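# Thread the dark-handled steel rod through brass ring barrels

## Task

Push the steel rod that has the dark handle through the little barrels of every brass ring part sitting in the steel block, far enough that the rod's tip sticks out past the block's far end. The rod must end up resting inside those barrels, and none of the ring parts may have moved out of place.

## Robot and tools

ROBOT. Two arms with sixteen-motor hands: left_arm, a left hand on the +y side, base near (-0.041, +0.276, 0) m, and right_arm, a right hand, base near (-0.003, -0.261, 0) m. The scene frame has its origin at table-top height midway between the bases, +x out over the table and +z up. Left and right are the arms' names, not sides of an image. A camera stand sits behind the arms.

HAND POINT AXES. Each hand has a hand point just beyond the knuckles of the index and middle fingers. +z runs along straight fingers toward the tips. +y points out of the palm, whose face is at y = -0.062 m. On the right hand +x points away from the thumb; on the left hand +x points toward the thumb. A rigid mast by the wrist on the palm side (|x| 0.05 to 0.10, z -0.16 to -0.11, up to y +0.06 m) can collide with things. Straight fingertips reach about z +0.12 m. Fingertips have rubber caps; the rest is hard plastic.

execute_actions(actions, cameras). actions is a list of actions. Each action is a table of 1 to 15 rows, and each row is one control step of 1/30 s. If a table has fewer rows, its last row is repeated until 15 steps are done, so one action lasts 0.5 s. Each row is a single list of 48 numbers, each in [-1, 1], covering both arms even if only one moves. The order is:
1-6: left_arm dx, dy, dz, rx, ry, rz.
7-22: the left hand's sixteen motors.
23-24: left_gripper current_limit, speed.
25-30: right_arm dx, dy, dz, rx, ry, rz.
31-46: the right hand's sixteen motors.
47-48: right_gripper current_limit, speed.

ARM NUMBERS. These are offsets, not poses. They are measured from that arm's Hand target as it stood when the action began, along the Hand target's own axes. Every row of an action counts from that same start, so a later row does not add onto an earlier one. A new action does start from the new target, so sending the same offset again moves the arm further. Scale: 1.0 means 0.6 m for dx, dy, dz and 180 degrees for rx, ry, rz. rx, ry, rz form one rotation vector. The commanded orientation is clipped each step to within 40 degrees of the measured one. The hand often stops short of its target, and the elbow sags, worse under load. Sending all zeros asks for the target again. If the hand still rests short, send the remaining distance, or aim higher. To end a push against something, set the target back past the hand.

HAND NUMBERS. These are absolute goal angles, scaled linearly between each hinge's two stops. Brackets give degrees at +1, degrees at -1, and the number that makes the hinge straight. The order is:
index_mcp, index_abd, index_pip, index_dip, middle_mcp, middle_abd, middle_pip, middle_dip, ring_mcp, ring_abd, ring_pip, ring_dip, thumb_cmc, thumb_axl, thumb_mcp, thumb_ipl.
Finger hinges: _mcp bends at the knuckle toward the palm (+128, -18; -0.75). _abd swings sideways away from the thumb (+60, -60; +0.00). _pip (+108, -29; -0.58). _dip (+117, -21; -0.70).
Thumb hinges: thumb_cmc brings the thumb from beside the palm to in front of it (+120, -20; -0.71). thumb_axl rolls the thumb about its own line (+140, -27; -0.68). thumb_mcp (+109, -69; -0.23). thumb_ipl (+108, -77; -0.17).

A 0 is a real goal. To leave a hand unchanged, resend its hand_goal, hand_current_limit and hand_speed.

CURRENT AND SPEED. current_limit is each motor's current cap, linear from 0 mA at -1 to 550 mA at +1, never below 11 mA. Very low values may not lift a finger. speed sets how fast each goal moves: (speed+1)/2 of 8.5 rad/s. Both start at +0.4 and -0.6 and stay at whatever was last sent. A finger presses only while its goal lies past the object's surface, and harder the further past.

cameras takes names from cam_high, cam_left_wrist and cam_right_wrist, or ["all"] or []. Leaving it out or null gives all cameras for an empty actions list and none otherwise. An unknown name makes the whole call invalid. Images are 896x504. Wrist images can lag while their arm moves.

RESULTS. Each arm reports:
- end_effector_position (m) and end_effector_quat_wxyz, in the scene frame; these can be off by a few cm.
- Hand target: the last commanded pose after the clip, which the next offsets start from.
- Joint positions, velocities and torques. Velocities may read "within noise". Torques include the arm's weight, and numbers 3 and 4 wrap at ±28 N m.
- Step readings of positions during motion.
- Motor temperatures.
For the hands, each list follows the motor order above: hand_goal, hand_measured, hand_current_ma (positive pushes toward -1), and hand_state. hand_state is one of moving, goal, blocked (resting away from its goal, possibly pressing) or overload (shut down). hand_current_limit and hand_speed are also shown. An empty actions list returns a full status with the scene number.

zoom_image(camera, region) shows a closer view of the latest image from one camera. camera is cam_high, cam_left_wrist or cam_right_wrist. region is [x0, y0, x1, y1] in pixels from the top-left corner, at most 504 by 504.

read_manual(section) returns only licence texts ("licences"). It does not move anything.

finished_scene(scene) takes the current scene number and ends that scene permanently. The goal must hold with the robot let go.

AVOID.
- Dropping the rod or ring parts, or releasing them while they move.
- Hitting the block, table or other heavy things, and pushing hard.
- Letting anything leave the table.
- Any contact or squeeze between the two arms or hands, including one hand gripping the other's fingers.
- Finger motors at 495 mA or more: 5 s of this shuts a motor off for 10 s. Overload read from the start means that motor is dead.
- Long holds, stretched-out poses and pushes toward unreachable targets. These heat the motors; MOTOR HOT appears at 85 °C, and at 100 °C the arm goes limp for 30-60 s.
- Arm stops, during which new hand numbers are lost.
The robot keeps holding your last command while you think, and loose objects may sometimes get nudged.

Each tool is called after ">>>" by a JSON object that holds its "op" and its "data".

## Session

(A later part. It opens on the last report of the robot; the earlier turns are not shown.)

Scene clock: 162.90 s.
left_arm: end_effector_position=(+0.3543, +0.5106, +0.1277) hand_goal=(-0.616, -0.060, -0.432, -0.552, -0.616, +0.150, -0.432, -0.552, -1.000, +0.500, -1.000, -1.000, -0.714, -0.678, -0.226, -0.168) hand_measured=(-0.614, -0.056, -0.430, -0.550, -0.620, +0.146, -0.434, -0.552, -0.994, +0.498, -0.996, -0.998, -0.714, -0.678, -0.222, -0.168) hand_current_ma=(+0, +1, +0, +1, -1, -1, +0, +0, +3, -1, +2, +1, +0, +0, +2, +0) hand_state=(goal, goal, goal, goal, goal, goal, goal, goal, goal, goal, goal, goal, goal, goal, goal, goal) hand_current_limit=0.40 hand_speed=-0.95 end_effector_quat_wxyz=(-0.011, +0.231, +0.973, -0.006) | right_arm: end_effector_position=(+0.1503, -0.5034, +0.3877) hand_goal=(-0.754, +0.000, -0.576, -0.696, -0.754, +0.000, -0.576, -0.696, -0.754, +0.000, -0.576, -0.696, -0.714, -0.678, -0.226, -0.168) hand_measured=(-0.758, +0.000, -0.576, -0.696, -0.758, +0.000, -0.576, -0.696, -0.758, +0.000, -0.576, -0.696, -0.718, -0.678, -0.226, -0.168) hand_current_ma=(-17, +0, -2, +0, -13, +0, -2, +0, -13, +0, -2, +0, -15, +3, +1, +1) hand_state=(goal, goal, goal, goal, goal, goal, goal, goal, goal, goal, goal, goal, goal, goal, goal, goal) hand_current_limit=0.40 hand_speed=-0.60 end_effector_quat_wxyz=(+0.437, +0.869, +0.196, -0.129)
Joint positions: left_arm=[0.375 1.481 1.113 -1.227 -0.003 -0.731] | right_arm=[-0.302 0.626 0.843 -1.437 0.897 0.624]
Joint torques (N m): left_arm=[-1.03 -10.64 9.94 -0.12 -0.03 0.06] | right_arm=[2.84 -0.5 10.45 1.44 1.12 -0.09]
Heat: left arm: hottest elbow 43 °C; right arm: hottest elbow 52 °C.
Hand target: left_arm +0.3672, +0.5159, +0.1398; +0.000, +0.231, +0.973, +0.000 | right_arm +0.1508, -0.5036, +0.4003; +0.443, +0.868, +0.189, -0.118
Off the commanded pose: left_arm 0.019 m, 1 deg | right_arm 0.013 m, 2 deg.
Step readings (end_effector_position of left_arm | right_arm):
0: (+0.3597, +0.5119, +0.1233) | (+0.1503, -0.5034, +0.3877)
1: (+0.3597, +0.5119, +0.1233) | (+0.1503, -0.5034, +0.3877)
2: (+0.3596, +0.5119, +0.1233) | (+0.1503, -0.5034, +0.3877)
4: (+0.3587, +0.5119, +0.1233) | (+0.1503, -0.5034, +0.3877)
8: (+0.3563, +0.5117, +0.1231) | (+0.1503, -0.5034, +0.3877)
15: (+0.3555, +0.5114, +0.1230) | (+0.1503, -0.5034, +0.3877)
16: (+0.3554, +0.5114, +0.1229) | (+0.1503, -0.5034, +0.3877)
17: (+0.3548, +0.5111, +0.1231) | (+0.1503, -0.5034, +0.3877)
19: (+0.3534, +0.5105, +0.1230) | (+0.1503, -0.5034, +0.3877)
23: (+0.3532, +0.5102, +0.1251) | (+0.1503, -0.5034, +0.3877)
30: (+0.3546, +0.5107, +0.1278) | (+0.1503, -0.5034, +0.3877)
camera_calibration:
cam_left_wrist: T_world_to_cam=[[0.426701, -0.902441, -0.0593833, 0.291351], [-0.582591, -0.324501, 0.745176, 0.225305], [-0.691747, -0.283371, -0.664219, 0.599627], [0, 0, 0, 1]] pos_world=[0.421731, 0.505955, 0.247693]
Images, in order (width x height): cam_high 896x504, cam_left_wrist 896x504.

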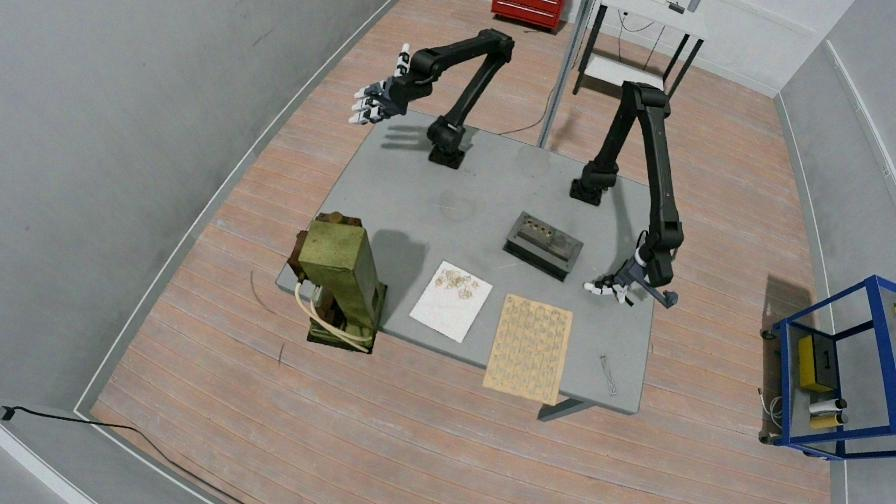

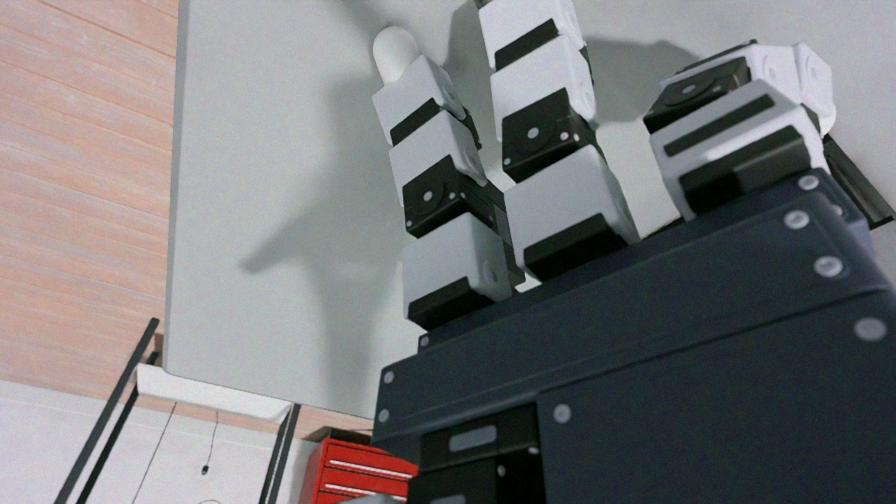

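>>> {"op": "execute_actions", "data": {"actions": [[[-0.0227,0.0075,0,0,0,0.0667,-0.616,-0.06,-0.431,-0.551,-0.616,0.15,-0.431,-0.551,-1,0.5,-1,-1,-0.714,-0.678,-0.226,-0.168,0.4,-0.95,0,0,0,0,0,0,-0.754,0,-0.576,-0.696,-0.754,0,-0.576,-0.696,-0.754,0,-0.576,-0.696,-0.714,-0.678,-0.226,-0.168,0.4,-0.6]],[[0,0,0,0,0,0,-0.616,-0.06,-0.431,-0.551,-0.616,0.15,-0.431,-0.551,-1,0.5,-1,-1,-0.714,-0.678,-0.226,-0.168,0.4,-0.95,0,0,0,0,0,0,-0.754,0,-0.576,-0.696,-0.754,0,-0.576,-0.696,-0.754,0,-0.576,-0.696,-0.714,-0.678,-0.226,-0.168,0.4,-0.6]]], "cameras": ["cam_left_wrist", "cam_high"]}}

>>> {"op": "zoom_image", "data": {"camera": "cam_left_wrist", "region": [400, 0, 700, 240]}}

>>> {"op": "zoom_image", "data": {"camera": "cam_high", "region": [570, 230, 660, 310]}}

Scene clock: 167.63 s.
left_arm: end_effector_position=(+0.3710, +0.5066, +0.1274) hand_goal=(-0.616, -0.060, -0.432, -0.552, -0.616, +0.150, -0.432, -0.552, -1.000, +0.500, -1.000, -1.000, -0.714, -0.678, -0.226, -0.168) hand_measured=(-0.614, -0.056, -0.430, -0.550, -0.620, +0.146, -0.434, -0.552, -0.994, +0.498, -0.996, -0.998, -0.714, -0.678, -0.222, -0.168) hand_current_ma=(+0, +1, +0, +1, -1, -1, +0, +0, +3, -1, +2, +1, +0, +0, +2, +0) hand_state=(goal, goal, goal, goal, goal, goal, goal, goal, goal, goal, goal, goal, goal, goal, goal, goal) hand_current_limit=0.40 hand_speed=-0.95 end_effector_quat_wxyz=(-0.010, +0.330, +0.944, -0.007) | right_arm: end_effector_position=(+0.1503, -0.5034, +0.3877) hand_goal=(-0.754, +0.000, -0.576, -0.696, -0.754, +0.000, -0.576, -0.696, -0.754, +0.000, -0.576, -0.696, -0.714, -0.678, -0.226, -0.168) hand_measured=(-0.758, +0.000, -0.576, -0.696, -0.758, +0.000, -0.576, -0.696, -0.758, +0.000, -0.576, -0.696, -0.718, -0.678, -0.226, -0.168) hand_current_ma=(-17, +0, -2, +0, -13, +0, -2, +0, -13, +0, -2, +0, -15, +3, +1, +1) hand_state=(goal, goal, goal, goal, goal, goal, goal, goal, goal, goal, goal, goal, goal, goal, goal, goal) hand_current_limit=0.40 hand_speed=-0.60 end_effector_quat_wxyz=(+0.437, +0.869, +0.196, -0.129)
Joint positions: left_arm=[0.379 1.481 1.113 -1.227 -0.003 -0.52] | right_arm=[-0.302 0.626 0.843 -1.437 0.897 0.624]
Joint torques (N m): left_arm=[-1.14 -10.87 9.69 -0.05 -0.02 0.25] | right_arm=[2.61 -0.38 10.4 1.62 1.16 -0.07]
Heat: left arm: hottest elbow 43 °C; right arm: hottest elbow 52 °C.
Hand target: left_arm +0.3813, +0.5140, +0.1399; +0.000, +0.331, +0.944, +0.000 | right_arm +0.1508, -0.5036, +0.4003; +0.443, +0.868, +0.189, -0.118
Off the commanded pose: left_arm 0.018 m, 1 deg | right_arm 0.013 m, 2 deg.
Step readings (end_effector_position of left_arm | right_arm):
0: (+0.3543, +0.5106, +0.1277) | (+0.1503, -0.5034, +0.3877)
1: (+0.3544, +0.5106, +0.1277) | (+0.1503, -0.5034, +0.3877)
2: (+0.3555, +0.5103, +0.1277) | (+0.1503, -0.5034, +0.3877)
4: (+0.3586, +0.5098, +0.1278) | (+0.1503, -0.5034, +0.3877)
8: (+0.3648, +0.5080, +0.1277) | (+0.1503, -0.5034, +0.3877)
15: (+0.3695, +0.5068, +0.1275) | (+0.1503, -0.5034, +0.3877)
16: (+0.3697, +0.5068, +0.1275) | (+0.1503, -0.5034, +0.3877)
17: (+0.3700, +0.5068, +0.1275) | (+0.1503, -0.5034, +0.3877)
19: (+0.3703, +0.5068, +0.1275) | (+0.1503, -0.5034, +0.3877)
23: (+0.3707, +0.5067, +0.1274) | (+0.1503, -0.5034, +0.3877)
30: (+0.3709, +0.5067, +0.1274) | (+0.1503, -0.5034, +0.3877)
camera_calibration:
cam_left_wrist: T_world_to_cam=[[0.232424, -0.97106, -0.0549587, 0.386961], [-0.637226, -0.194723, 0.745672, 0.188368], [-0.734794, -0.138291, -0.664043, 0.552206], [0, 0, 0, 1]] pos_world=[0.435852, 0.488808, 0.247495]
Images, in order (width x height): cam_high 896x504, cam_left_wrist 896x504.

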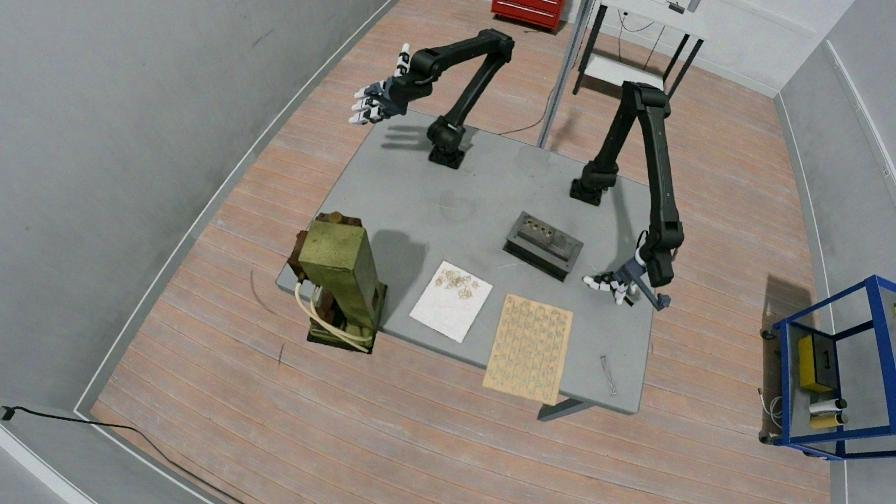

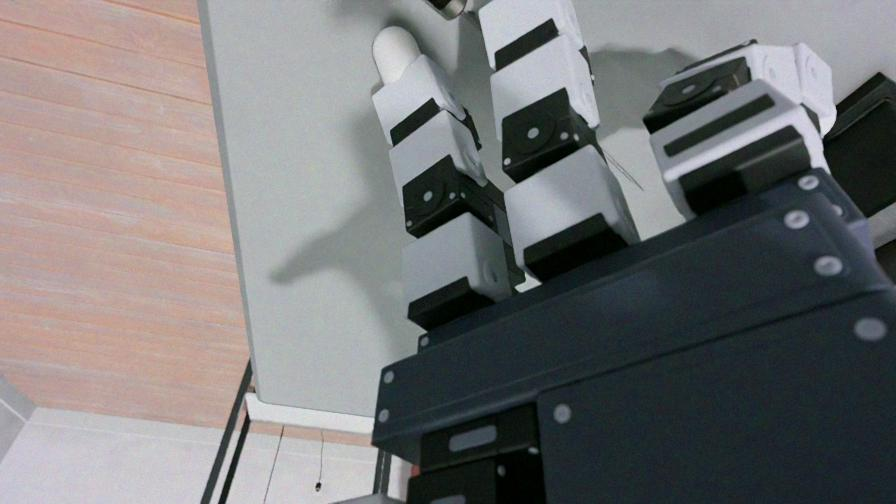

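Scaled by 1.680 from the camera's 896x504 image, which has a finer 1280x720 frame.

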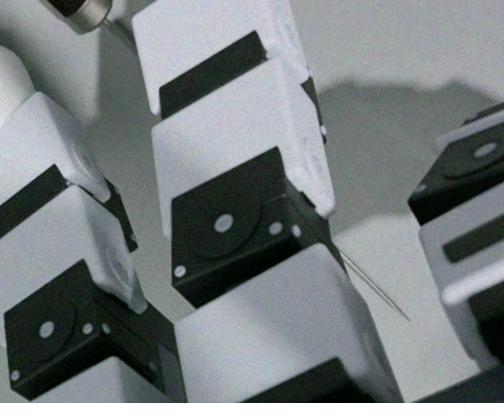

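Scaled by 5.600 from the camera's 896x504 image, which has a finer 1280x720 frame.

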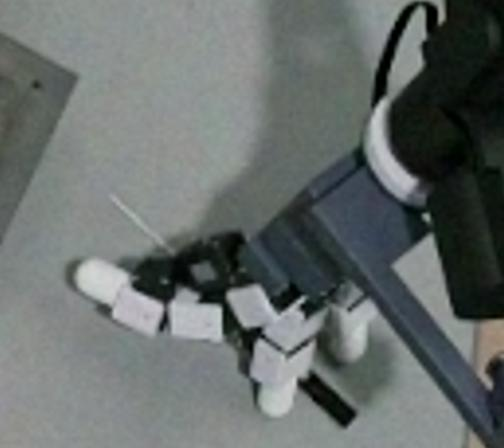

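>>> {"op": "execute_actions", "data": {"actions": [[[0,0,0.025,0,0,0,-0.616,-0.02,-0.431,-0.551,-0.616,0.11,-0.431,-0.551,-1,0.5,-1,-1,-0.714,-0.678,-0.226,-0.168,0.4,-0.95,0,0,0,0,0,0,-0.754,0,-0.576,-0.696,-0.754,0,-0.576,-0.696,-0.754,0,-0.576,-0.696,-0.714,-0.678,-0.226,-0.168,0.4,-0.6]],[[0,0,0.006,0,0,0,-0.616,-0.02,-0.431,-0.551,-0.616,0.11,-0.431,-0.551,-1,0.5,-1,-1,-0.714,-0.678,-0.226,-0.168,0.4,-0.95,0,0,0,0,0,0,-0.754,0,-0.576,-0.696,-0.754,0,-0.576,-0.696,-0.754,0,-0.576,-0.696,-0.714,-0.678,-0.226,-0.168,0.4,-0.6]]], "cameras": ["cam_left_wrist"]}}

>>> {"op": "zoom_image", "data": {"camera": "cam_left_wrist", "region": [400, 0, 700, 240]}}

Scene clock: 169.97 s.
left_arm: end_effector_position=(+0.3791, +0.5098, +0.1283) hand_goal=(-0.616, -0.020, -0.432, -0.552, -0.616, +0.110, -0.432, -0.552, -1.000, +0.500, -1.000, -1.000, -0.714, -0.678, -0.226, -0.168) hand_measured=(-0.614, -0.022, -0.430, -0.550, -0.620, +0.112, -0.434, -0.552, -0.994, +0.498, -0.996, -0.998, -0.714, -0.678, -0.222, -0.168) hand_current_ma=(+0, -1, +0, +1, -1, +1, +0, +0, +3, -1, +2, +1, +0, +0, +2, +0) hand_state=(goal, goal, goal, goal, goal, goal, goal, goal, goal, goal, goal, goal, goal, goal, goal, goal) hand_current_limit=0.40 hand_speed=-0.95 end_effector_quat_wxyz=(+0.002, +0.330, +0.944, +0.004) | right_arm: end_effector_position=(+0.1503, -0.5034, +0.3877) hand_goal=(-0.754, +0.000, -0.576, -0.696, -0.754, +0.000, -0.576, -0.696, -0.754, +0.000, -0.576, -0.696, -0.714, -0.678, -0.226, -0.168) hand_measured=(-0.758, +0.000, -0.576, -0.696, -0.758, +0.000, -0.576, -0.696, -0.758, +0.000, -0.576, -0.696, -0.718, -0.678, -0.226, -0.168) hand_current_ma=(-17, +0, -2, +0, -13, +0, -2, +0, -13, +0, -2, +0, -15, +3, +1, +1) hand_state=(goal, goal, goal, goal, goal, goal, goal, goal, goal, goal, goal, goal, goal, goal, goal, goal) hand_current_limit=0.40 hand_speed=-0.60 end_effector_quat_wxyz=(+0.437, +0.869, +0.196, -0.129)
Joint positions: left_arm=[0.379 1.484 1.113 -1.192 -0.003 -0.52] | right_arm=[-0.302 0.626 0.843 -1.437 0.897 0.624]
Joint torques (N m): left_arm=[-0.38 -9.52 7.24 0.57 -0.04 0.17] | right_arm=[2.84 0.67 10.26 1.46 1.16 -0.03]
Heat: left arm: hottest elbow 43 °C; right arm: hottest elbow 52 °C.
Hand target: left_arm +0.3813, +0.5139, +0.1213; +0.000, +0.331, +0.944, +0.000 | right_arm +0.1508, -0.5036, +0.4003; +0.443, +0.868, +0.189, -0.118
Off the commanded pose: left_arm 0.008 m, 0 deg | right_arm 0.013 m, 2 deg.
Step readings (end_effector_position of left_arm | right_arm):
0: (+0.3710, +0.5066, +0.1274) | (+0.1503, -0.5034, +0.3877)
1: (+0.3710, +0.5066, +0.1274) | (+0.1503, -0.5034, +0.3877)
2: (+0.3710, +0.5066, +0.1274) | (+0.1503, -0.5034, +0.3877)
4: (+0.3723, +0.5072, +0.1277) | (+0.1503, -0.5034, +0.3877)
8: (+0.3756, +0.5084, +0.1286) | (+0.1503, -0.5034, +0.3877)
15: (+0.3768, +0.5089, +0.1289) | (+0.1503, -0.5034, +0.3877)
16: (+0.3768, +0.5089, +0.1289) | (+0.1503, -0.5034, +0.3877)
17: (+0.3771, +0.5090, +0.1290) | (+0.1503, -0.5034, +0.3877)
19: (+0.3778, +0.5093, +0.1290) | (+0.1503, -0.5034, +0.3877)
23: (+0.3788, +0.5096, +0.1287) | (+0.1503, -0.5034, +0.3877)
30: (+0.3791, +0.5098, +0.1283) | (+0.1503, -0.5034, +0.3877)
camera_calibration:
cam_left_wrist: T_world_to_cam=[[0.233813, -0.970485, -0.0590816, 0.387811], [-0.659573, -0.202966, 0.723718, 0.209], [-0.714349, -0.130246, -0.687562, 0.55041], [0, 0, 0, 1]] pos_world=[0.440361, 0.490473, 0.250096]
Images, in order (width x height): cam_left_wrist 896x504.

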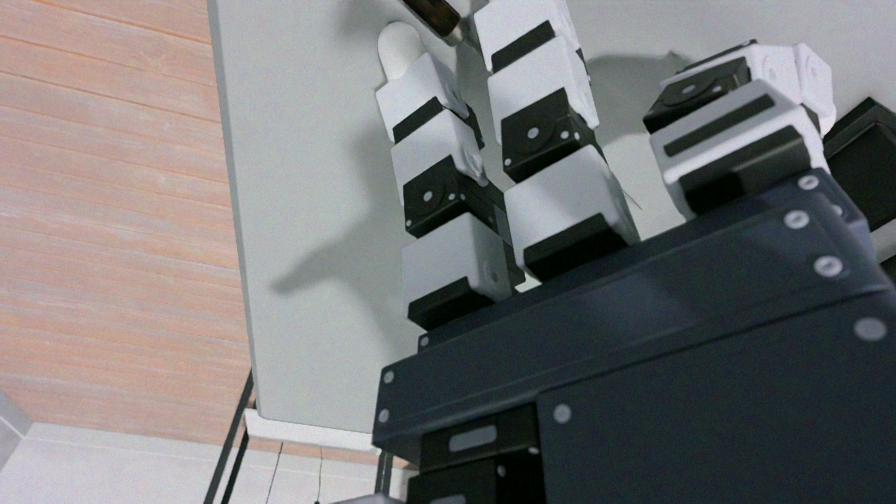

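Scaled by 1.680 from the camera's 896x504 image, which has a finer 1280x720 frame.

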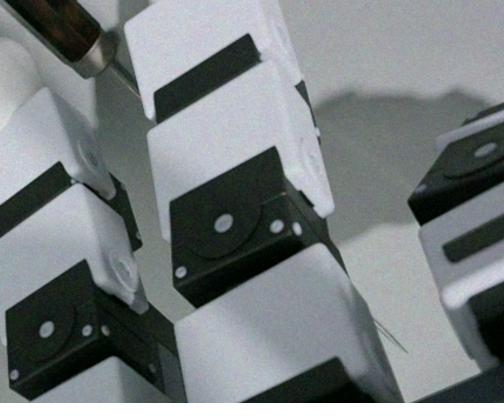

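>>> {"op": "execute_actions", "data": {"actions": [[[-0.0166,-0.0182,0.006,0,0,0,-0.616,-0.02,-0.431,-0.551,-0.616,0.13,-0.431,-0.551,-1,0.5,-1,-1,-0.714,-0.678,-0.226,-0.168,0.4,-0.95,0,0,0,0,0,0,-0.754,0,-0.576,-0.696,-0.754,0,-0.576,-0.696,-0.754,0,-0.576,-0.696,-0.714,-0.678,-0.226,-0.168,0.4,-0.6]]], "cameras": ["cam_left_wrist"]}}

>>> {"op": "zoom_image", "data": {"camera": "cam_left_wrist", "region": [400, 0, 700, 240]}}

Scene clock: 171.53 s.
left_arm: end_effector_position=(+0.3816, +0.5019, +0.1251) hand_goal=(-0.616, -0.020, -0.432, -0.552, -0.616, +0.130, -0.432, -0.552, -1.000, +0.500, -1.000, -1.000, -0.714, -0.678, -0.226, -0.168) hand_measured=(-0.614, -0.022, -0.430, -0.550, -0.620, +0.126, -0.434, -0.552, -0.994, +0.498, -0.996, -0.998, -0.714, -0.678, -0.222, -0.168) hand_current_ma=(+0, -1, +0, +1, -1, -1, +0, +0, +3, -1, +2, +1, +0, +0, +2, +0) hand_state=(goal, goal, goal, goal, goal, goal, goal, goal, goal, goal, goal, goal, goal, goal, goal, goal) hand_current_limit=0.40 hand_speed=-0.95 end_effector_quat_wxyz=(+0.003, +0.334, +0.943, +0.004) | right_arm: end_effector_position=(+0.1503, -0.5034, +0.3877) hand_goal=(-0.754, +0.000, -0.576, -0.696, -0.754, +0.000, -0.576, -0.696, -0.754, +0.000, -0.576, -0.696, -0.714, -0.678, -0.226, -0.168) hand_measured=(-0.758, +0.000, -0.576, -0.696, -0.758, +0.000, -0.576, -0.696, -0.758, +0.000, -0.576, -0.696, -0.718, -0.678, -0.226, -0.168) hand_current_ma=(-17, +0, -2, +0, -13, +0, -2, +0, -13, +0, -2, +0, -15, +3, +1, +1) hand_state=(goal, goal, goal, goal, goal, goal, goal, goal, goal, goal, goal, goal, goal, goal, goal, goal) hand_current_limit=0.40 hand_speed=-0.60 end_effector_quat_wxyz=(+0.437, +0.869, +0.196, -0.129)
Joint positions: left_arm=[0.361 1.484 1.104 -1.181 -0.002 -0.532] | right_arm=[-0.302 0.626 0.843 -1.437 0.897 0.624]
Joint torques (N m): left_arm=[-1.61 -10.99 6.76 0.32 -0.03 -0.07] | right_arm=[2.67 0.32 10.24 1.39 1.12 -0.02]
Heat: left arm: hottest elbow 43 °C; right arm: hottest elbow 52 °C.
Hand target: left_arm +0.3823, +0.4992, +0.1177; +0.000, +0.331, +0.944, +0.000 | right_arm +0.1508, -0.5036, +0.4003; +0.443, +0.868, +0.189, -0.118
Off the commanded pose: left_arm 0.008 m, 1 deg | right_arm 0.013 m, 2 deg.
Step readings (end_effector_position of left_arm | right_arm):
0: (+0.3791, +0.5098, +0.1283) | (+0.1503, -0.5034, +0.3877)
1: (+0.3791, +0.5098, +0.1283) | (+0.1503, -0.5034, +0.3877)
2: (+0.3793, +0.5098, +0.1283) | (+0.1503, -0.5034, +0.3877)
4: (+0.3804, +0.5092, +0.1284) | (+0.1503, -0.5034, +0.3877)
8: (+0.3813, +0.5053, +0.1265) | (+0.1503, -0.5034, +0.3877)
15: (+0.3816, +0.5018, +0.1251) | (+0.1503, -0.5034, +0.3877)
camera_calibration:
cam_left_wrist: T_world_to_cam=[[0.227184, -0.972097, -0.0584363, 0.382612], [-0.662242, -0.198207, 0.722599, 0.210167], [-0.714019, -0.125464, -0.688793, 0.546615], [0, 0, 0, 1]] pos_world=[0.442552, 0.482173, 0.246997]
Images, in order (width x height): cam_left_wrist 896x504.

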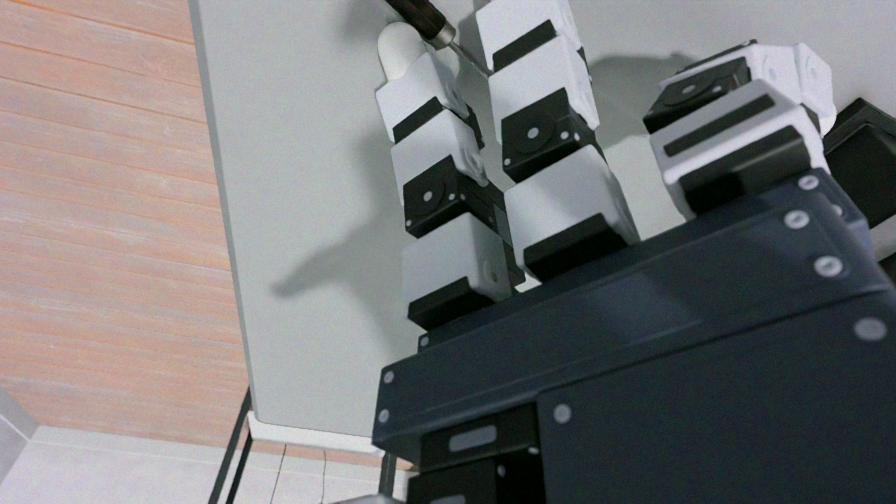

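Scaled by 1.680 from the camera's 896x504 image, which has a finer 1280x720 frame.

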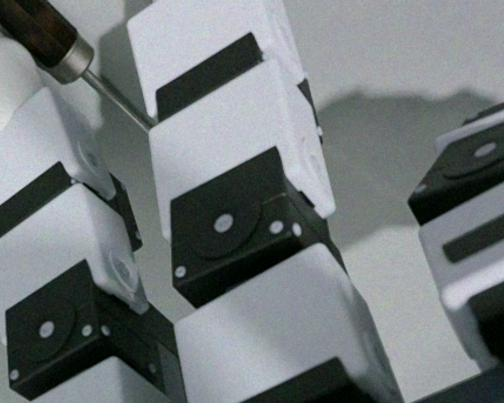

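>>> {"op": "execute_actions", "data": {"actions": [[[0.0318,-0.019,0,0,0,0,-0.616,-0.03,-0.431,-0.551,-0.616,0.16,-0.431,-0.551,-1,0.5,-1,-1,-0.714,-0.678,-0.226,-0.168,0.4,-0.95,0,0,0,0,0,0,-0.754,0,-0.576,-0.696,-0.754,0,-0.576,-0.696,-0.754,0,-0.576,-0.696,-0.714,-0.678,-0.226,-0.168,0.4,-0.6]]], "cameras": ["cam_left_wrist"]}}

>>> {"op": "zoom_image", "data": {"camera": "cam_left_wrist", "region": [400, 0, 700, 240]}}

Scene clock: 173.07 s.
left_arm: end_effector_position=(+0.3653, +0.5000, +0.1210) hand_goal=(-0.616, -0.030, -0.432, -0.552, -0.616, +0.160, -0.432, -0.552, -1.000, +0.500, -1.000, -1.000, -0.714, -0.678, -0.226, -0.168) hand_measured=(-0.610, -0.024, -0.426, -0.548, -0.610, +0.164, -0.426, -0.548, -0.994, +0.498, -0.996, -0.998, -0.714, -0.678, -0.222, -0.168) hand_current_ma=(+4, +2, +2, +1, +3, +1, +3, +2, +3, -1, +2, +1, +0, +0, +2, +0) hand_state=(goal, goal, goal, goal, goal, goal, goal, goal, goal, goal, goal, goal, goal, goal, goal, goal) hand_current_limit=0.40 hand_speed=-0.95 end_effector_quat_wxyz=(+0.002, +0.332, +0.943, +0.002) | right_arm: end_effector_position=(+0.1503, -0.5034, +0.3877) hand_goal=(-0.754, +0.000, -0.576, -0.696, -0.754, +0.000, -0.576, -0.696, -0.754, +0.000, -0.576, -0.696, -0.714, -0.678, -0.226, -0.168) hand_measured=(-0.758, +0.000, -0.576, -0.696, -0.758, +0.000, -0.576, -0.696, -0.758, +0.000, -0.576, -0.696, -0.718, -0.678, -0.226, -0.168) hand_current_ma=(-17, +0, -2, +0, -13, +0, -2, +0, -13, +0, -2, +0, -15, +3, +1, +1) hand_state=(goal, goal, goal, goal, goal, goal, goal, goal, goal, goal, goal, goal, goal, goal, goal, goal) hand_current_limit=0.40 hand_speed=-0.60 end_effector_quat_wxyz=(+0.437, +0.869, +0.196, -0.129)
Joint positions: left_arm=[0.37 1.45 1.057 -1.171 -0.001 -0.526] | right_arm=[-0.302 0.626 0.843 -1.437 0.897 0.624]
Joint torques (N m): left_arm=[0.32 -11.28 6.17 0.34 -0.09 0.16] | right_arm=[2.26 -0.38 10.24 1.35 1.14 -0.09]
Heat: left arm: hottest elbow 43 °C; right arm: hottest elbow 52 °C.
Hand target: left_arm +0.3603, +0.5023, +0.1177; +0.000, +0.331, +0.943, +0.000 | right_arm +0.1508, -0.5036, +0.4003; +0.443, +0.868, +0.189, -0.118
Off the commanded pose: left_arm 0.006 m, 0 deg | right_arm 0.013 m, 2 deg.
Step readings (end_effector_position of left_arm | right_arm):
0: (+0.3816, +0.5019, +0.1251) | (+0.1503, -0.5034, +0.3877)
1: (+0.3814, +0.5018, +0.1248) | (+0.1503, -0.5034, +0.3877)
2: (+0.3809, +0.5016, +0.1240) | (+0.1503, -0.5034, +0.3877)
4: (+0.3768, +0.5002, +0.1209) | (+0.1503, -0.5034, +0.3877)
8: (+0.3688, +0.4991, +0.1211) | (+0.1503, -0.5034, +0.3877)
15: (+0.3653, +0.5000, +0.1210) | (+0.1503, -0.5034, +0.3877)
camera_calibration:
cam_left_wrist: T_world_to_cam=[[0.23115, -0.971253, -0.0568953, 0.382247], [-0.659293, -0.199374, 0.724971, 0.20115], [-0.715474, -0.130066, -0.686426, 0.534474], [0, 0, 0, 1]] pos_world=[0.426663, 0.48088, 0.242797]
Images, in order (width x height): cam_left_wrist 896x504.

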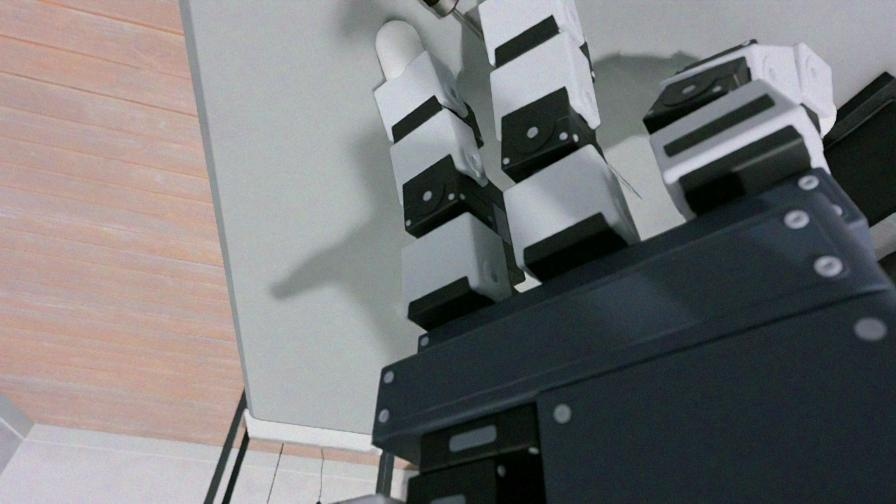

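Scaled by 1.680 from the camera's 896x504 image, which has a finer 1280x720 frame.

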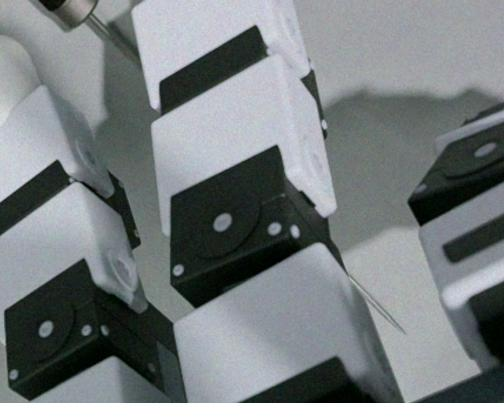

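>>> {"op": "execute_actions", "data": {"actions": [[[0.0085,0.0146,-0.003,0,0,0,-0.616,-0.03,-0.431,-0.551,-0.616,0.16,-0.431,-0.551,-1,0.5,-1,-1,-0.714,-0.678,-0.226,-0.168,0.4,-0.95,0,0,0,0,0,0,-0.754,0,-0.576,-0.696,-0.754,0,-0.576,-0.696,-0.754,0,-0.576,-0.696,-0.714,-0.678,-0.226,-0.168,0.4,-0.6]]], "cameras": ["cam_left_wrist"]}}

>>> {"op": "zoom_image", "data": {"camera": "cam_left_wrist", "region": [400, 0, 700, 240]}}

Scene clock: 174.53 s.
left_arm: end_effector_position=(+0.3643, +0.5037, +0.1213) hand_goal=(-0.616, -0.030, -0.432, -0.552, -0.616, +0.160, -0.432, -0.552, -1.000, +0.500, -1.000, -1.000, -0.714, -0.678, -0.226, -0.168) hand_measured=(-0.620, -0.002, -0.426, -0.548, -0.614, +0.162, -0.430, -0.550, -0.994, +0.498, -0.996, -0.998, -0.714, -0.678, -0.222, -0.168) hand_current_ma=(-1, +26, +2, +1, +0, +1, +1, +1, +3, -1, +2, +1, +0, +0, +2, +0) hand_state=(goal, blocked, goal, goal, goal, goal, goal, goal, goal, goal, goal, goal, goal, goal, goal, goal) hand_current_limit=0.40 hand_speed=-0.95 end_effector_quat_wxyz=(+0.005, +0.335, +0.942, +0.000) | right_arm: end_effector_position=(+0.1503, -0.5034, +0.3877) hand_goal=(-0.754, +0.000, -0.576, -0.696, -0.754, +0.000, -0.576, -0.696, -0.754, +0.000, -0.576, -0.696, -0.714, -0.678, -0.226, -0.168) hand_measured=(-0.758, +0.000, -0.576, -0.696, -0.758, +0.000, -0.576, -0.696, -0.758, +0.000, -0.576, -0.696, -0.718, -0.678, -0.226, -0.168) hand_current_ma=(-17, +0, -2, +0, -13, +0, -2, +0, -13, +0, -2, +0, -15, +3, +1, +1) hand_state=(goal, goal, goal, goal, goal, goal, goal, goal, goal, goal, goal, goal, goal, goal, goal, goal) hand_current_limit=0.40 hand_speed=-0.60 end_effector_quat_wxyz=(+0.437, +0.869, +0.196, -0.129)
Joint positions: left_arm=[0.384 1.449 1.057 -1.171 0.006 -0.507] | right_arm=[-0.302 0.626 0.843 -1.437 0.897 0.624]
Joint torques (N m): left_arm=[0.44 -9.99 7.34 0.13 -0.37 0.15] | right_arm=[2.73 -0.44 10.3 1.52 1.13 -0.08]
Heat: left arm: hottest elbow 43 °C; right arm: hottest elbow 52 °C.
Hand target: left_arm +0.3618, +0.5122, +0.1195; +0.000, +0.331, +0.943, +0.000 | right_arm +0.1508, -0.5036, +0.4003; +0.443, +0.868, +0.189, -0.118
Off the commanded pose: left_arm 0.009 m, 1 deg | right_arm 0.013 m, 2 deg.
Step readings (end_effector_position of left_arm | right_arm):
0: (+0.3653, +0.5000, +0.1210) | (+0.1503, -0.5034, +0.3877)
1: (+0.3654, +0.5000, +0.1210) | (+0.1503, -0.5034, +0.3877)
2: (+0.3653, +0.5002, +0.1210) | (+0.1503, -0.5034, +0.3877)
4: (+0.3650, +0.5011, +0.1209) | (+0.1503, -0.5034, +0.3877)
8: (+0.3642, +0.5034, +0.1212) | (+0.1503, -0.5034, +0.3877)
15: (+0.3642, +0.5037, +0.1213) | (+0.1503, -0.5034, +0.3877)
camera_calibration:
cam_left_wrist: T_world_to_cam=[[0.225334, -0.972954, -0.0508435, 0.388281], [-0.663291, -0.191423, 0.723466, 0.19864], [-0.713632, -0.129297, -0.688485, 0.533588], [0, 0, 0, 1]] pos_world=[0.425049, 0.484795, 0.2434]
Images, in order (width x height): cam_left_wrist 896x504.

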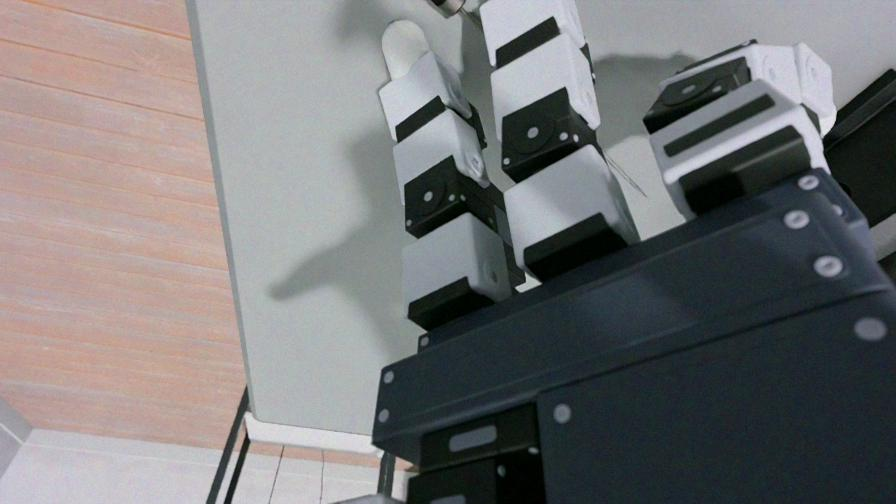

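Scaled by 1.680 from the camera's 896x504 image, which has a finer 1280x720 frame.

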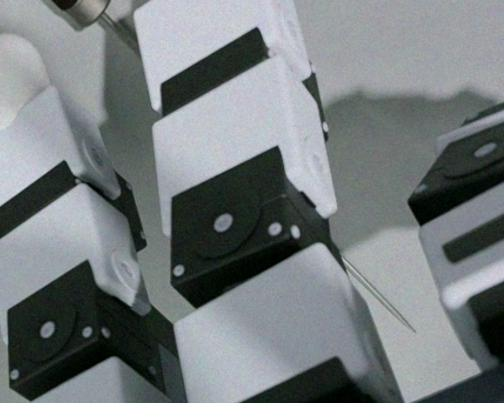

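>>> {"op": "execute_actions", "data": {"actions": [[[0,0,-0.012,0,0,0,-0.616,-0.03,-0.431,-0.551,-0.616,0.16,-0.431,-0.551,-1,0.5,-1,-1,-0.714,-0.678,-0.226,-0.168,0.4,-0.95,0,0,0,0,0,0,-0.754,0,-0.576,-0.696,-0.754,0,-0.576,-0.696,-0.754,0,-0.576,-0.696,-0.714,-0.678,-0.226,-0.168,0.4,-0.6]]], "cameras": ["cam_left_wrist"]}}

>>> {"op": "zoom_image", "data": {"camera": "cam_left_wrist", "region": [400, 0, 700, 240]}}

Scene clock: 176.03 s.
left_arm: end_effector_position=(+0.3611, +0.5045, +0.1208) hand_goal=(-0.616, -0.030, -0.432, -0.552, -0.616, +0.160, -0.432, -0.552, -1.000, +0.500, -1.000, -1.000, -0.714, -0.678, -0.226, -0.168) hand_measured=(-0.612, -0.002, -0.426, -0.548, -0.614, +0.168, -0.430, -0.550, -0.994, +0.498, -0.996, -0.998, -0.714, -0.678, -0.222, -0.168) hand_current_ma=(+1, +26, +2, +1, +0, +3, +1, +1, +3, -1, +2, +1, +0, +0, +2, +0) hand_state=(goal, blocked, goal, goal, goal, goal, goal, goal, goal, goal, goal, goal, goal, goal, goal, goal) hand_current_limit=0.40 hand_speed=-0.95 end_effector_quat_wxyz=(+0.001, +0.335, +0.942, -0.003) | right_arm: end_effector_position=(+0.1503, -0.5034, +0.3877) hand_goal=(-0.754, +0.000, -0.576, -0.696, -0.754, +0.000, -0.576, -0.696, -0.754, +0.000, -0.576, -0.696, -0.714, -0.678, -0.226, -0.168) hand_measured=(-0.758, +0.000, -0.576, -0.696, -0.758, +0.000, -0.576, -0.696, -0.758, +0.000, -0.576, -0.696, -0.718, -0.678, -0.226, -0.168) hand_current_ma=(-17, +0, -2, +0, -13, +0, -2, +0, -13, +0, -2, +0, -15, +3, +1, +1) hand_state=(goal, goal, goal, goal, goal, goal, goal, goal, goal, goal, goal, goal, goal, goal, goal, goal) hand_current_limit=0.40 hand_speed=-0.60 end_effector_quat_wxyz=(+0.437, +0.869, +0.196, -0.129)
Joint positions: left_arm=[0.389 1.448 1.057 -1.182 0.006 -0.501] | right_arm=[-0.302 0.626 0.843 -1.437 0.897 0.624]
Joint torques (N m): left_arm=[0.38 -10.99 8.25 -0.29 -0.38 0.12] | right_arm=[2.43 -0.67 10.18 1.5 1.15 -0.09]
Heat: left arm: hottest elbow 43 °C; right arm: hottest elbow 53 °C.
Hand target: left_arm +0.3618, +0.5122, +0.1268; +0.000, +0.331, +0.944, +0.000 | right_arm +0.1508, -0.5036, +0.4003; +0.443, +0.868, +0.189, -0.118
Off the commanded pose: left_arm 0.010 m, 1 deg | right_arm 0.013 m, 2 deg.
Step readings (end_effector_position of left_arm | right_arm):
0: (+0.3643, +0.5037, +0.1213) | (+0.1503, -0.5034, +0.3877)
1: (+0.3642, +0.5037, +0.1213) | (+0.1503, -0.5034, +0.3877)
2: (+0.3640, +0.5035, +0.1212) | (+0.1503, -0.5034, +0.3877)
4: (+0.3634, +0.5034, +0.1212) | (+0.1503, -0.5034, +0.3877)
8: (+0.3619, +0.5043, +0.1209) | (+0.1503, -0.5034, +0.3877)
15: (+0.3611, +0.5045, +0.1208) | (+0.1503, -0.5034, +0.3877)
camera_calibration:
cam_left_wrist: T_world_to_cam=[[0.224141, -0.973315, -0.0491707, 0.390123], [-0.656288, -0.188048, 0.730701, 0.192005], [-0.720449, -0.13151, -0.680925, 0.533709], [0, 0, 0, 1]] pos_world=[0.423078, 0.486007, 0.2423]
Images, in order (width x height): cam_left_wrist 896x504.

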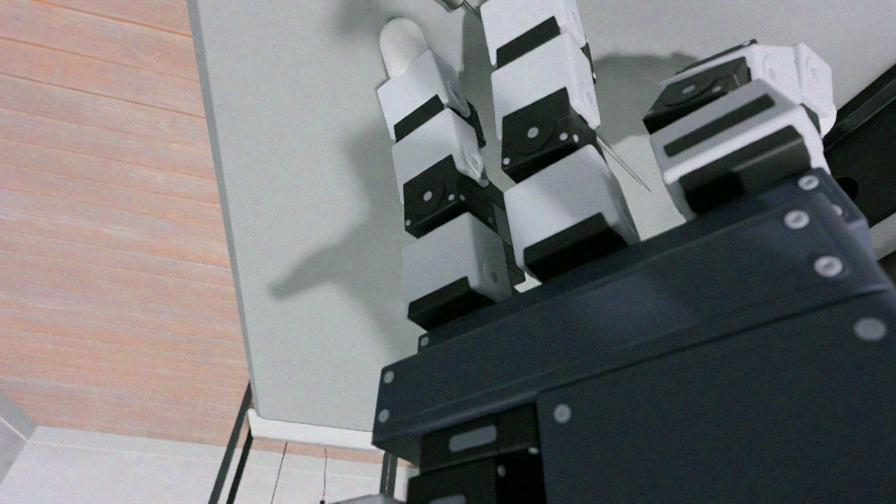

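Scaled by 1.680 from the camera's 896x504 image, which has a finer 1280x720 frame.

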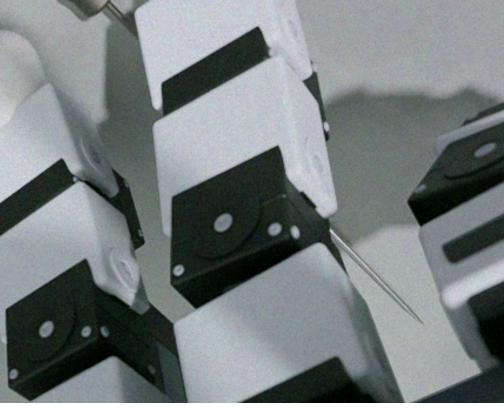

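>>> {"op": "execute_actions", "data": {"actions": [[[0,0.014,-0.014,0,0,0,-0.616,-0.03,-0.431,-0.551,-0.616,0.16,-0.431,-0.551,-1,0.5,-1,-1,-0.714,-0.678,-0.226,-0.168,0.4,-0.95,0,0,0,0,0,0,-0.754,0,-0.576,-0.696,-0.754,0,-0.576,-0.696,-0.754,0,-0.576,-0.696,-0.714,-0.678,-0.226,-0.168,0.4,-0.6]]], "cameras": ["cam_left_wrist"]}}

>>> {"op": "zoom_image", "data": {"camera": "cam_left_wrist", "region": [400, 0, 700, 240]}}

Scene clock: 177.10 s.
left_arm: end_effector_position=(+0.3545, +0.5109, +0.1238) hand_goal=(-0.616, -0.030, -0.432, -0.552, -0.616, +0.160, -0.432, -0.552, -1.000, +0.500, -1.000, -1.000, -0.714, -0.678, -0.226, -0.168) hand_measured=(-0.614, -0.026, -0.430, -0.550, -0.614, +0.162, -0.430, -0.550, -0.994, +0.498, -0.996, -0.998, -0.714, -0.678, -0.222, -0.168) hand_current_ma=(+0, +1, +1, +1, +0, +1, +1, +1, +2, -1, +1, +1, +0, +0, +2, +0) hand_state=(goal, goal, goal, goal, goal, goal, goal, goal, goal, goal, goal, goal, goal, goal, goal, goal) hand_current_limit=0.40 hand_speed=-0.95 end_effector_quat_wxyz=(-0.008, +0.329, +0.944, -0.007) | right_arm: end_effector_position=(+0.1503, -0.5034, +0.3877) hand_goal=(-0.754, +0.000, -0.576, -0.696, -0.754, +0.000, -0.576, -0.696, -0.754, +0.000, -0.576, -0.696, -0.714, -0.678, -0.226, -0.168) hand_measured=(-0.758, +0.000, -0.576, -0.696, -0.758, +0.000, -0.576, -0.696, -0.758, +0.000, -0.576, -0.696, -0.718, -0.678, -0.226, -0.168) hand_current_ma=(-17, +0, -2, +0, -13, +0, -2, +0, -13, +0, -2, +0, -15, +3, +1, +1) hand_state=(goal, goal, goal, goal, goal, goal, goal, goal, goal, goal, goal, goal, goal, goal, goal, goal) hand_current_limit=0.40 hand_speed=-0.60 end_effector_quat_wxyz=(+0.437, +0.869, +0.196, -0.129)
Joint positions: left_arm=[0.406 1.448 1.067 -1.211 0 -0.495] | right_arm=[-0.302 0.626 0.843 -1.437 0.897 0.624]
Joint torques (N m): left_arm=[-0.62 -9.99 9.98 0.03 -0.16 0.21] | right_arm=[2.49 -0.09 10.26 1.44 1.19 -0.06]
Heat: left arm: hottest elbow 43 °C; right arm: hottest elbow 53 °C.
Hand target: left_arm +0.3670, +0.5188, +0.1351; +0.000, +0.331, +0.944, +0.000 | right_arm +0.1508, -0.5036, +0.4003; +0.443, +0.868, +0.189, -0.118
Off the commanded pose: left_arm 0.019 m, 1 deg | right_arm 0.013 m, 2 deg.
Step readings (end_effector_position of left_arm | right_arm):
0: (+0.3611, +0.5045, +0.1208) | (+0.1503, -0.5034, +0.3877)
1: (+0.3610, +0.5044, +0.1208) | (+0.1503, -0.5034, +0.3877)
2: (+0.3604, +0.5043, +0.1206) | (+0.1503, -0.5034, +0.3877)
4: (+0.3591, +0.5053, +0.1214) | (+0.1503, -0.5034, +0.3877)
8: (+0.3542, +0.5090, +0.1217) | (+0.1503, -0.5034, +0.3877)
15: (+0.3546, +0.5109, +0.1238) | (+0.1503, -0.5034, +0.3877)
camera_calibration:
cam_left_wrist: T_world_to_cam=[[0.234234, -0.970815, -0.0515038, 0.393463], [-0.640391, -0.193937, 0.743161, 0.182498], [-0.73146, -0.141091, -0.667128, 0.538963], [0, 0, 0, 1]] pos_world=[0.418938, 0.493416, 0.244197]
Images, in order (width x height): cam_left_wrist 896x504.

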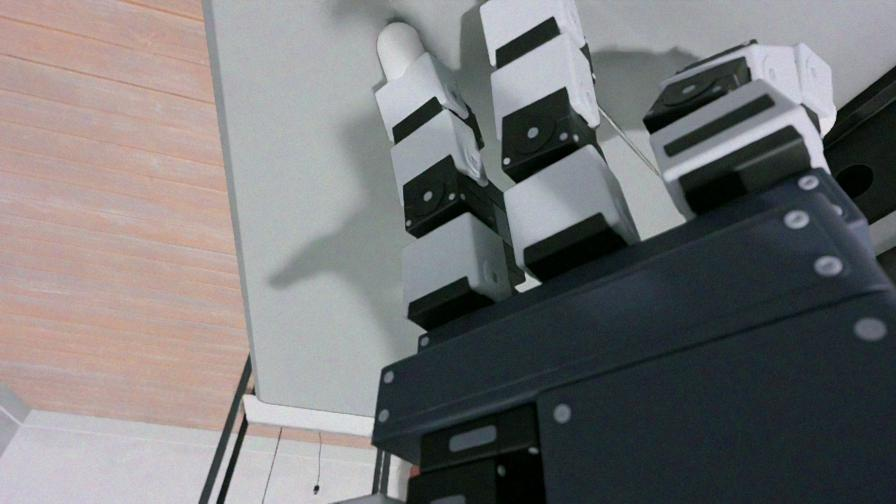

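Scaled by 1.680 from the camera's 896x504 image, which has a finer 1280x720 frame.

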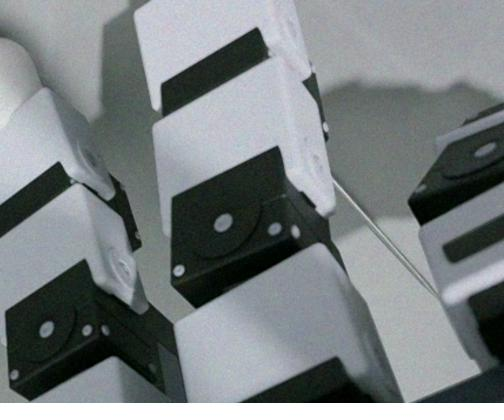

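>>> {"op": "execute_actions", "data": {"actions": [[[-0.01,-0.002,0.032,0,0,0,-0.616,-0.03,-0.431,-0.551,-0.616,0.16,-0.431,-0.551,-1,0.5,-1,-1,-0.714,-0.678,-0.226,-0.168,0.4,-0.95,0,0,0,0,0,0,-0.754,0,-0.576,-0.696,-0.754,0,-0.576,-0.696,-0.754,0,-0.576,-0.696,-0.714,-0.678,-0.226,-0.168,0.4,-0.6]]], "cameras": ["cam_left_wrist"]}}

>>> {"op": "zoom_image", "data": {"camera": "cam_left_wrist", "region": [400, 0, 700, 240]}}

Scene clock: 178.70 s.
left_arm: end_effector_position=(+0.3604, +0.5132, +0.1207) hand_goal=(-0.616, -0.030, -0.432, -0.552, -0.616, +0.160, -0.432, -0.552, -1.000, +0.500, -1.000, -1.000, -0.714, -0.678, -0.226, -0.168) hand_measured=(-0.616, -0.028, -0.430, -0.550, -0.618, +0.160, -0.430, -0.548, -0.994, +0.498, -0.996, -0.998, -0.714, -0.678, -0.222, -0.168) hand_current_ma=(+0, +1, +0, +1, -1, +0, +1, +1, +2, -1, +1, +1, +0, +0, +2, +0) hand_state=(goal, goal, goal, goal, goal, goal, goal, goal, goal, goal, goal, goal, goal, goal, goal, goal) hand_current_limit=0.40 hand_speed=-0.95 end_effector_quat_wxyz=(-0.002, +0.330, +0.944, -0.002) | right_arm: end_effector_position=(+0.1503, -0.5034, +0.3877) hand_goal=(-0.754, +0.000, -0.576, -0.696, -0.754, +0.000, -0.576, -0.696, -0.754, +0.000, -0.576, -0.696, -0.714, -0.678, -0.226, -0.168) hand_measured=(-0.758, +0.000, -0.576, -0.696, -0.758, +0.000, -0.576, -0.696, -0.758, +0.000, -0.576, -0.696, -0.718, -0.678, -0.226, -0.168) hand_current_ma=(-17, +0, -2, +0, -13, +0, -2, +0, -13, +0, -2, +0, -15, +3, +1, +1) hand_state=(goal, goal, goal, goal, goal, goal, goal, goal, goal, goal, goal, goal, goal, goal, goal, goal) hand_current_limit=0.40 hand_speed=-0.60 end_effector_quat_wxyz=(+0.437, +0.869, +0.196, -0.129)
Joint positions: left_arm=[0.406 1.459 1.067 -1.185 0 -0.495] | right_arm=[-0.302 0.626 0.843 -1.437 0.897 0.624]
Joint torques (N m): left_arm=[-1.73 -8.88 7.9 0.9 -0.15 0.04] | right_arm=[1.73 -0.26 10.32 1.44 1.12 -0.07]
Heat: left arm: hottest elbow 43 °C; right arm: hottest elbow 53 °C.
Hand target: left_arm +0.3709, +0.5141, +0.1158; +0.000, +0.331, +0.943, +0.000 | right_arm +0.1508, -0.5036, +0.4003; +0.443, +0.868, +0.189, -0.118
Off the commanded pose: left_arm 0.012 m, 0 deg | right_arm 0.013 m, 2 deg.
Step readings (end_effector_position of left_arm | right_arm):
0: (+0.3544, +0.5108, +0.1238) | (+0.1503, -0.5034, +0.3877)
1: (+0.3544, +0.5108, +0.1238) | (+0.1503, -0.5034, +0.3877)
2: (+0.3546, +0.5109, +0.1236) | (+0.1503, -0.5034, +0.3877)
4: (+0.3567, +0.5118, +0.1234) | (+0.1503, -0.5034, +0.3877)
8: (+0.3604, +0.5132, +0.1207) | (+0.1503, -0.5034, +0.3877)
15: (+0.3604, +0.5132, +0.1207) | (+0.1503, -0.5034, +0.3877)
camera_calibration:
cam_left_wrist: T_world_to_cam=[[0.234585, -0.970595, -0.0539881, 0.39425], [-0.65055, -0.198016, 0.733195, 0.195905], [-0.722326, -0.136875, -0.677872, 0.537342], [0, 0, 0, 1]] pos_world=[0.423097, 0.494998, 0.241897]
Images, in order (width x height): cam_left_wrist 896x504.

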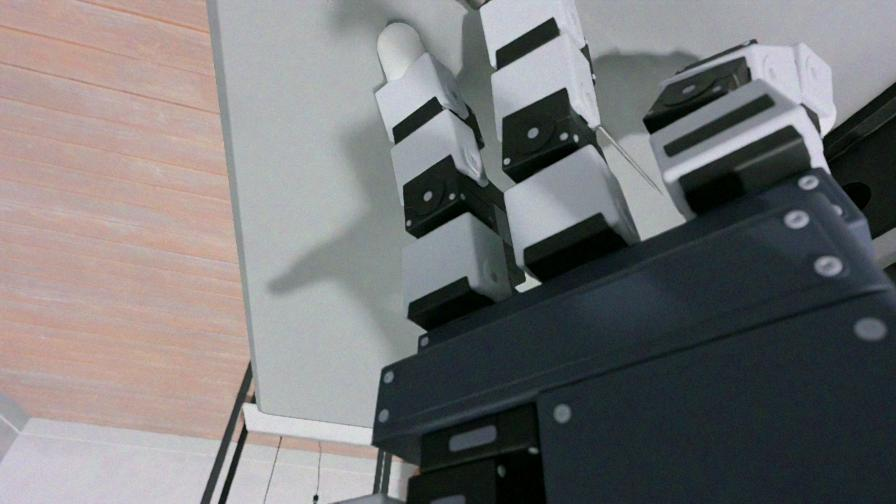

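Scaled by 1.680 from the camera's 896x504 image, which has a finer 1280x720 frame.

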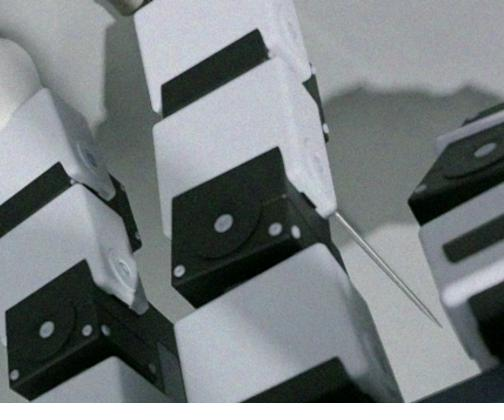

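>>> {"op": "execute_actions", "data": {"actions": [[[0,0,0,0,0,0,-0.616,0.17,-0.431,-0.551,-0.616,0.11,-0.431,-0.551,-1,0.5,-1,-1,-0.714,-0.678,-0.226,-0.168,0.4,-0.95,0,0,0,0,0,0,-0.754,0,-0.576,-0.696,-0.754,0,-0.576,-0.696,-0.754,0,-0.576,-0.696,-0.714,-0.678,-0.226,-0.168,0.4,-0.6]],[[0,0,0,0,0,0,-0.616,0.28,-0.431,-0.551,-0.616,0.0,-0.431,-0.551,-1,0.5,-1,-1,-0.714,-0.678,-0.226,-0.168,0.4,-0.95,0,0,0,0,0,0,-0.754,0,-0.576,-0.696,-0.754,0,-0.576,-0.696,-0.754,0,-0.576,-0.696,-0.714,-0.678,-0.226,-0.168,0.4,-0.6]],[[0,0,0,0,0,0,-0.616,0.41,-0.431,-0.551,-0.616,-0.12,-0.431,-0.551,-1,0.5,-1,-1,-0.714,-0.678,-0.226,-0.168,0.4,-0.95,0,0,0,0,0,0,-0.754,0,-0.576,-0.696,-0.754,0,-0.576,-0.696,-0.754,0,-0.576,-0.696,-0.714,-0.678,-0.226,-0.168,0.4,-0.6]]], "cameras": ["cam_left_wrist"]}}

>>> {"op": "zoom_image", "data": {"camera": "cam_left_wrist", "region": [400, 0, 700, 240]}}

Scene clock: 182.17 s.
left_arm: end_effector_position=(+0.3659, +0.5079, +0.1207) hand_goal=(-0.616, +0.410, -0.432, -0.552, -0.616, -0.120, -0.432, -0.552, -1.000, +0.500, -1.000, -1.000, -0.714, -0.678, -0.226, -0.168) hand_measured=(-0.612, +0.228, -0.428, -0.550, -0.618, +0.050, -0.426, -0.548, -0.994, +0.498, -0.996, -0.998, -0.714, -0.678, -0.222, -0.168) hand_current_ma=(+1, -384, +2, +1, +0, +385, +3, +2, +2, -1, +1, +1, +0, +0, +2, +0) hand_state=(goal, moving, goal, goal, goal, blocked, goal, goal, goal, goal, goal, goal, goal, goal, goal, goal) hand_current_limit=0.40 hand_speed=-0.95 end_effector_quat_wxyz=(+0.004, +0.335, +0.942, -0.003) | right_arm: end_effector_position=(+0.1503, -0.5034, +0.3877) hand_goal=(-0.754, +0.000, -0.576, -0.696, -0.754, +0.000, -0.576, -0.696, -0.754, +0.000, -0.576, -0.696, -0.714, -0.678, -0.226, -0.168) hand_measured=(-0.758, +0.000, -0.576, -0.696, -0.758, +0.000, -0.576, -0.696, -0.758, +0.000, -0.576, -0.696, -0.718, -0.678, -0.226, -0.168) hand_current_ma=(-17, +0, -2, +0, -13, +0, -2, +0, -13, +0, -2, +0, -15, +3, +1, +1) hand_state=(goal, goal, goal, goal, goal, goal, goal, goal, goal, goal, goal, goal, goal, goal, goal, goal) hand_current_limit=0.40 hand_speed=-0.60 end_effector_quat_wxyz=(+0.437, +0.869, +0.196, -0.129)
Joint positions: left_arm=[0.394 1.459 1.067 -1.176 0.01 -0.495] | right_arm=[-0.302 0.626 0.843 -1.437 0.897 0.624]
Joint torques (N m): left_arm=[-0.91 -9.05 7.97 0.69 -0.52 0.03] | right_arm=[2.43 0.67 10.48 1.42 1.18 -0.12]
Heat: left arm: hottest elbow 43 °C; right arm: hottest elbow 53 °C.
Hand target: left_arm +0.3709, +0.5140, +0.1158; +0.000, +0.331, +0.943, +0.000 | right_arm +0.1508, -0.5036, +0.4003; +0.443, +0.868, +0.189, -0.118
Off the commanded pose: left_arm 0.009 m, 1 deg | right_arm 0.013 m, 2 deg.
Step readings (end_effector_position of left_arm | right_arm):
0: (+0.3604, +0.5132, +0.1207) | (+0.1503, -0.5034, +0.3877)
1: (+0.3604, +0.5132, +0.1207) | (+0.1503, -0.5034, +0.3877)
2: (+0.3604, +0.5132, +0.1207) | (+0.1503, -0.5034, +0.3877)
4: (+0.3607, +0.5129, +0.1207) | (+0.1503, -0.5034, +0.3877)
8: (+0.3614, +0.5124, +0.1208) | (+0.1503, -0.5034, +0.3877)
15: (+0.3617, +0.5120, +0.1208) | (+0.1503, -0.5034, +0.3877)
16: (+0.3617, +0.5119, +0.1208) | (+0.1503, -0.5034, +0.3877)
17: (+0.3617, +0.5119, +0.1208) | (+0.1503, -0.5034, +0.3877)
19: (+0.3621, +0.5117, +0.1208) | (+0.1503, -0.5034, +0.3877)
23: (+0.3628, +0.5109, +0.1207) | (+0.1503, -0.5034, +0.3877)
30: (+0.3643, +0.5093, +0.1207) | (+0.1503, -0.5034, +0.3877)
31: (+0.3645, +0.5091, +0.1206) | (+0.1503, -0.5034, +0.3877)
32: (+0.3647, +0.5089, +0.1206) | (+0.1503, -0.5034, +0.3877)
34: (+0.3651, +0.5085, +0.1206) | (+0.1503, -0.5034, +0.3877)
38: (+0.3658, +0.5079, +0.1206) | (+0.1503, -0.5034, +0.3877)
45: (+0.3659, +0.5078, +0.1207) | (+0.1503, -0.5034, +0.3877)
camera_calibration:
cam_left_wrist: T_world_to_cam=[[0.224135, -0.973468, -0.0460805, 0.392136], [-0.661903, -0.186763, 0.725951, 0.197716], [-0.715296, -0.13221, -0.686201, 0.53667], [0, 0, 0, 1]] pos_world=[0.426855, 0.489611, 0.242802]
Images, in order (width x height): cam_left_wrist 896x504.

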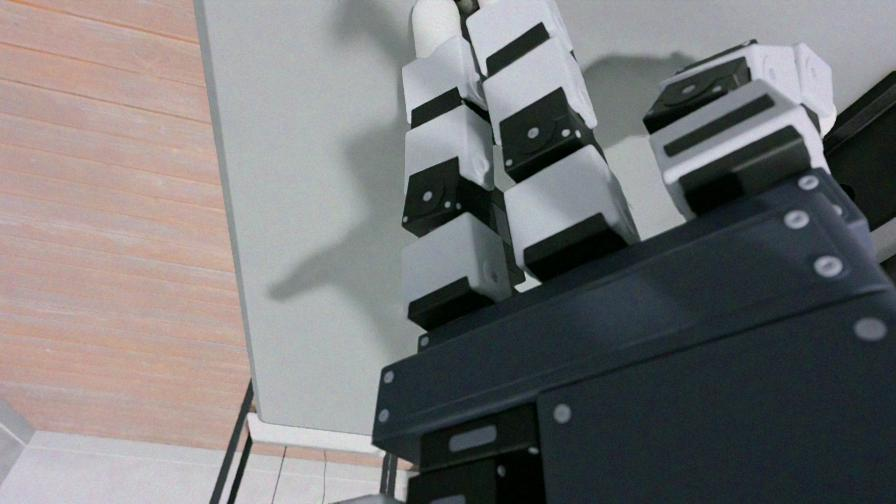

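Scaled by 1.680 from the camera's 896x504 image, which has a finer 1280x720 frame.

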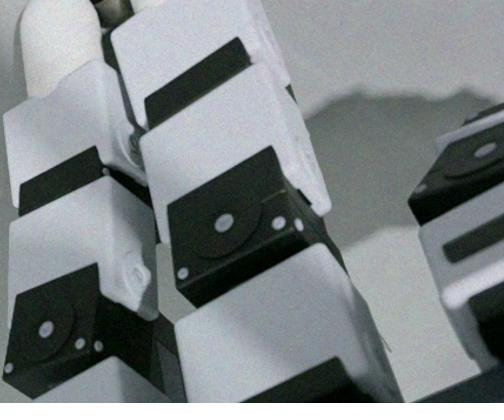

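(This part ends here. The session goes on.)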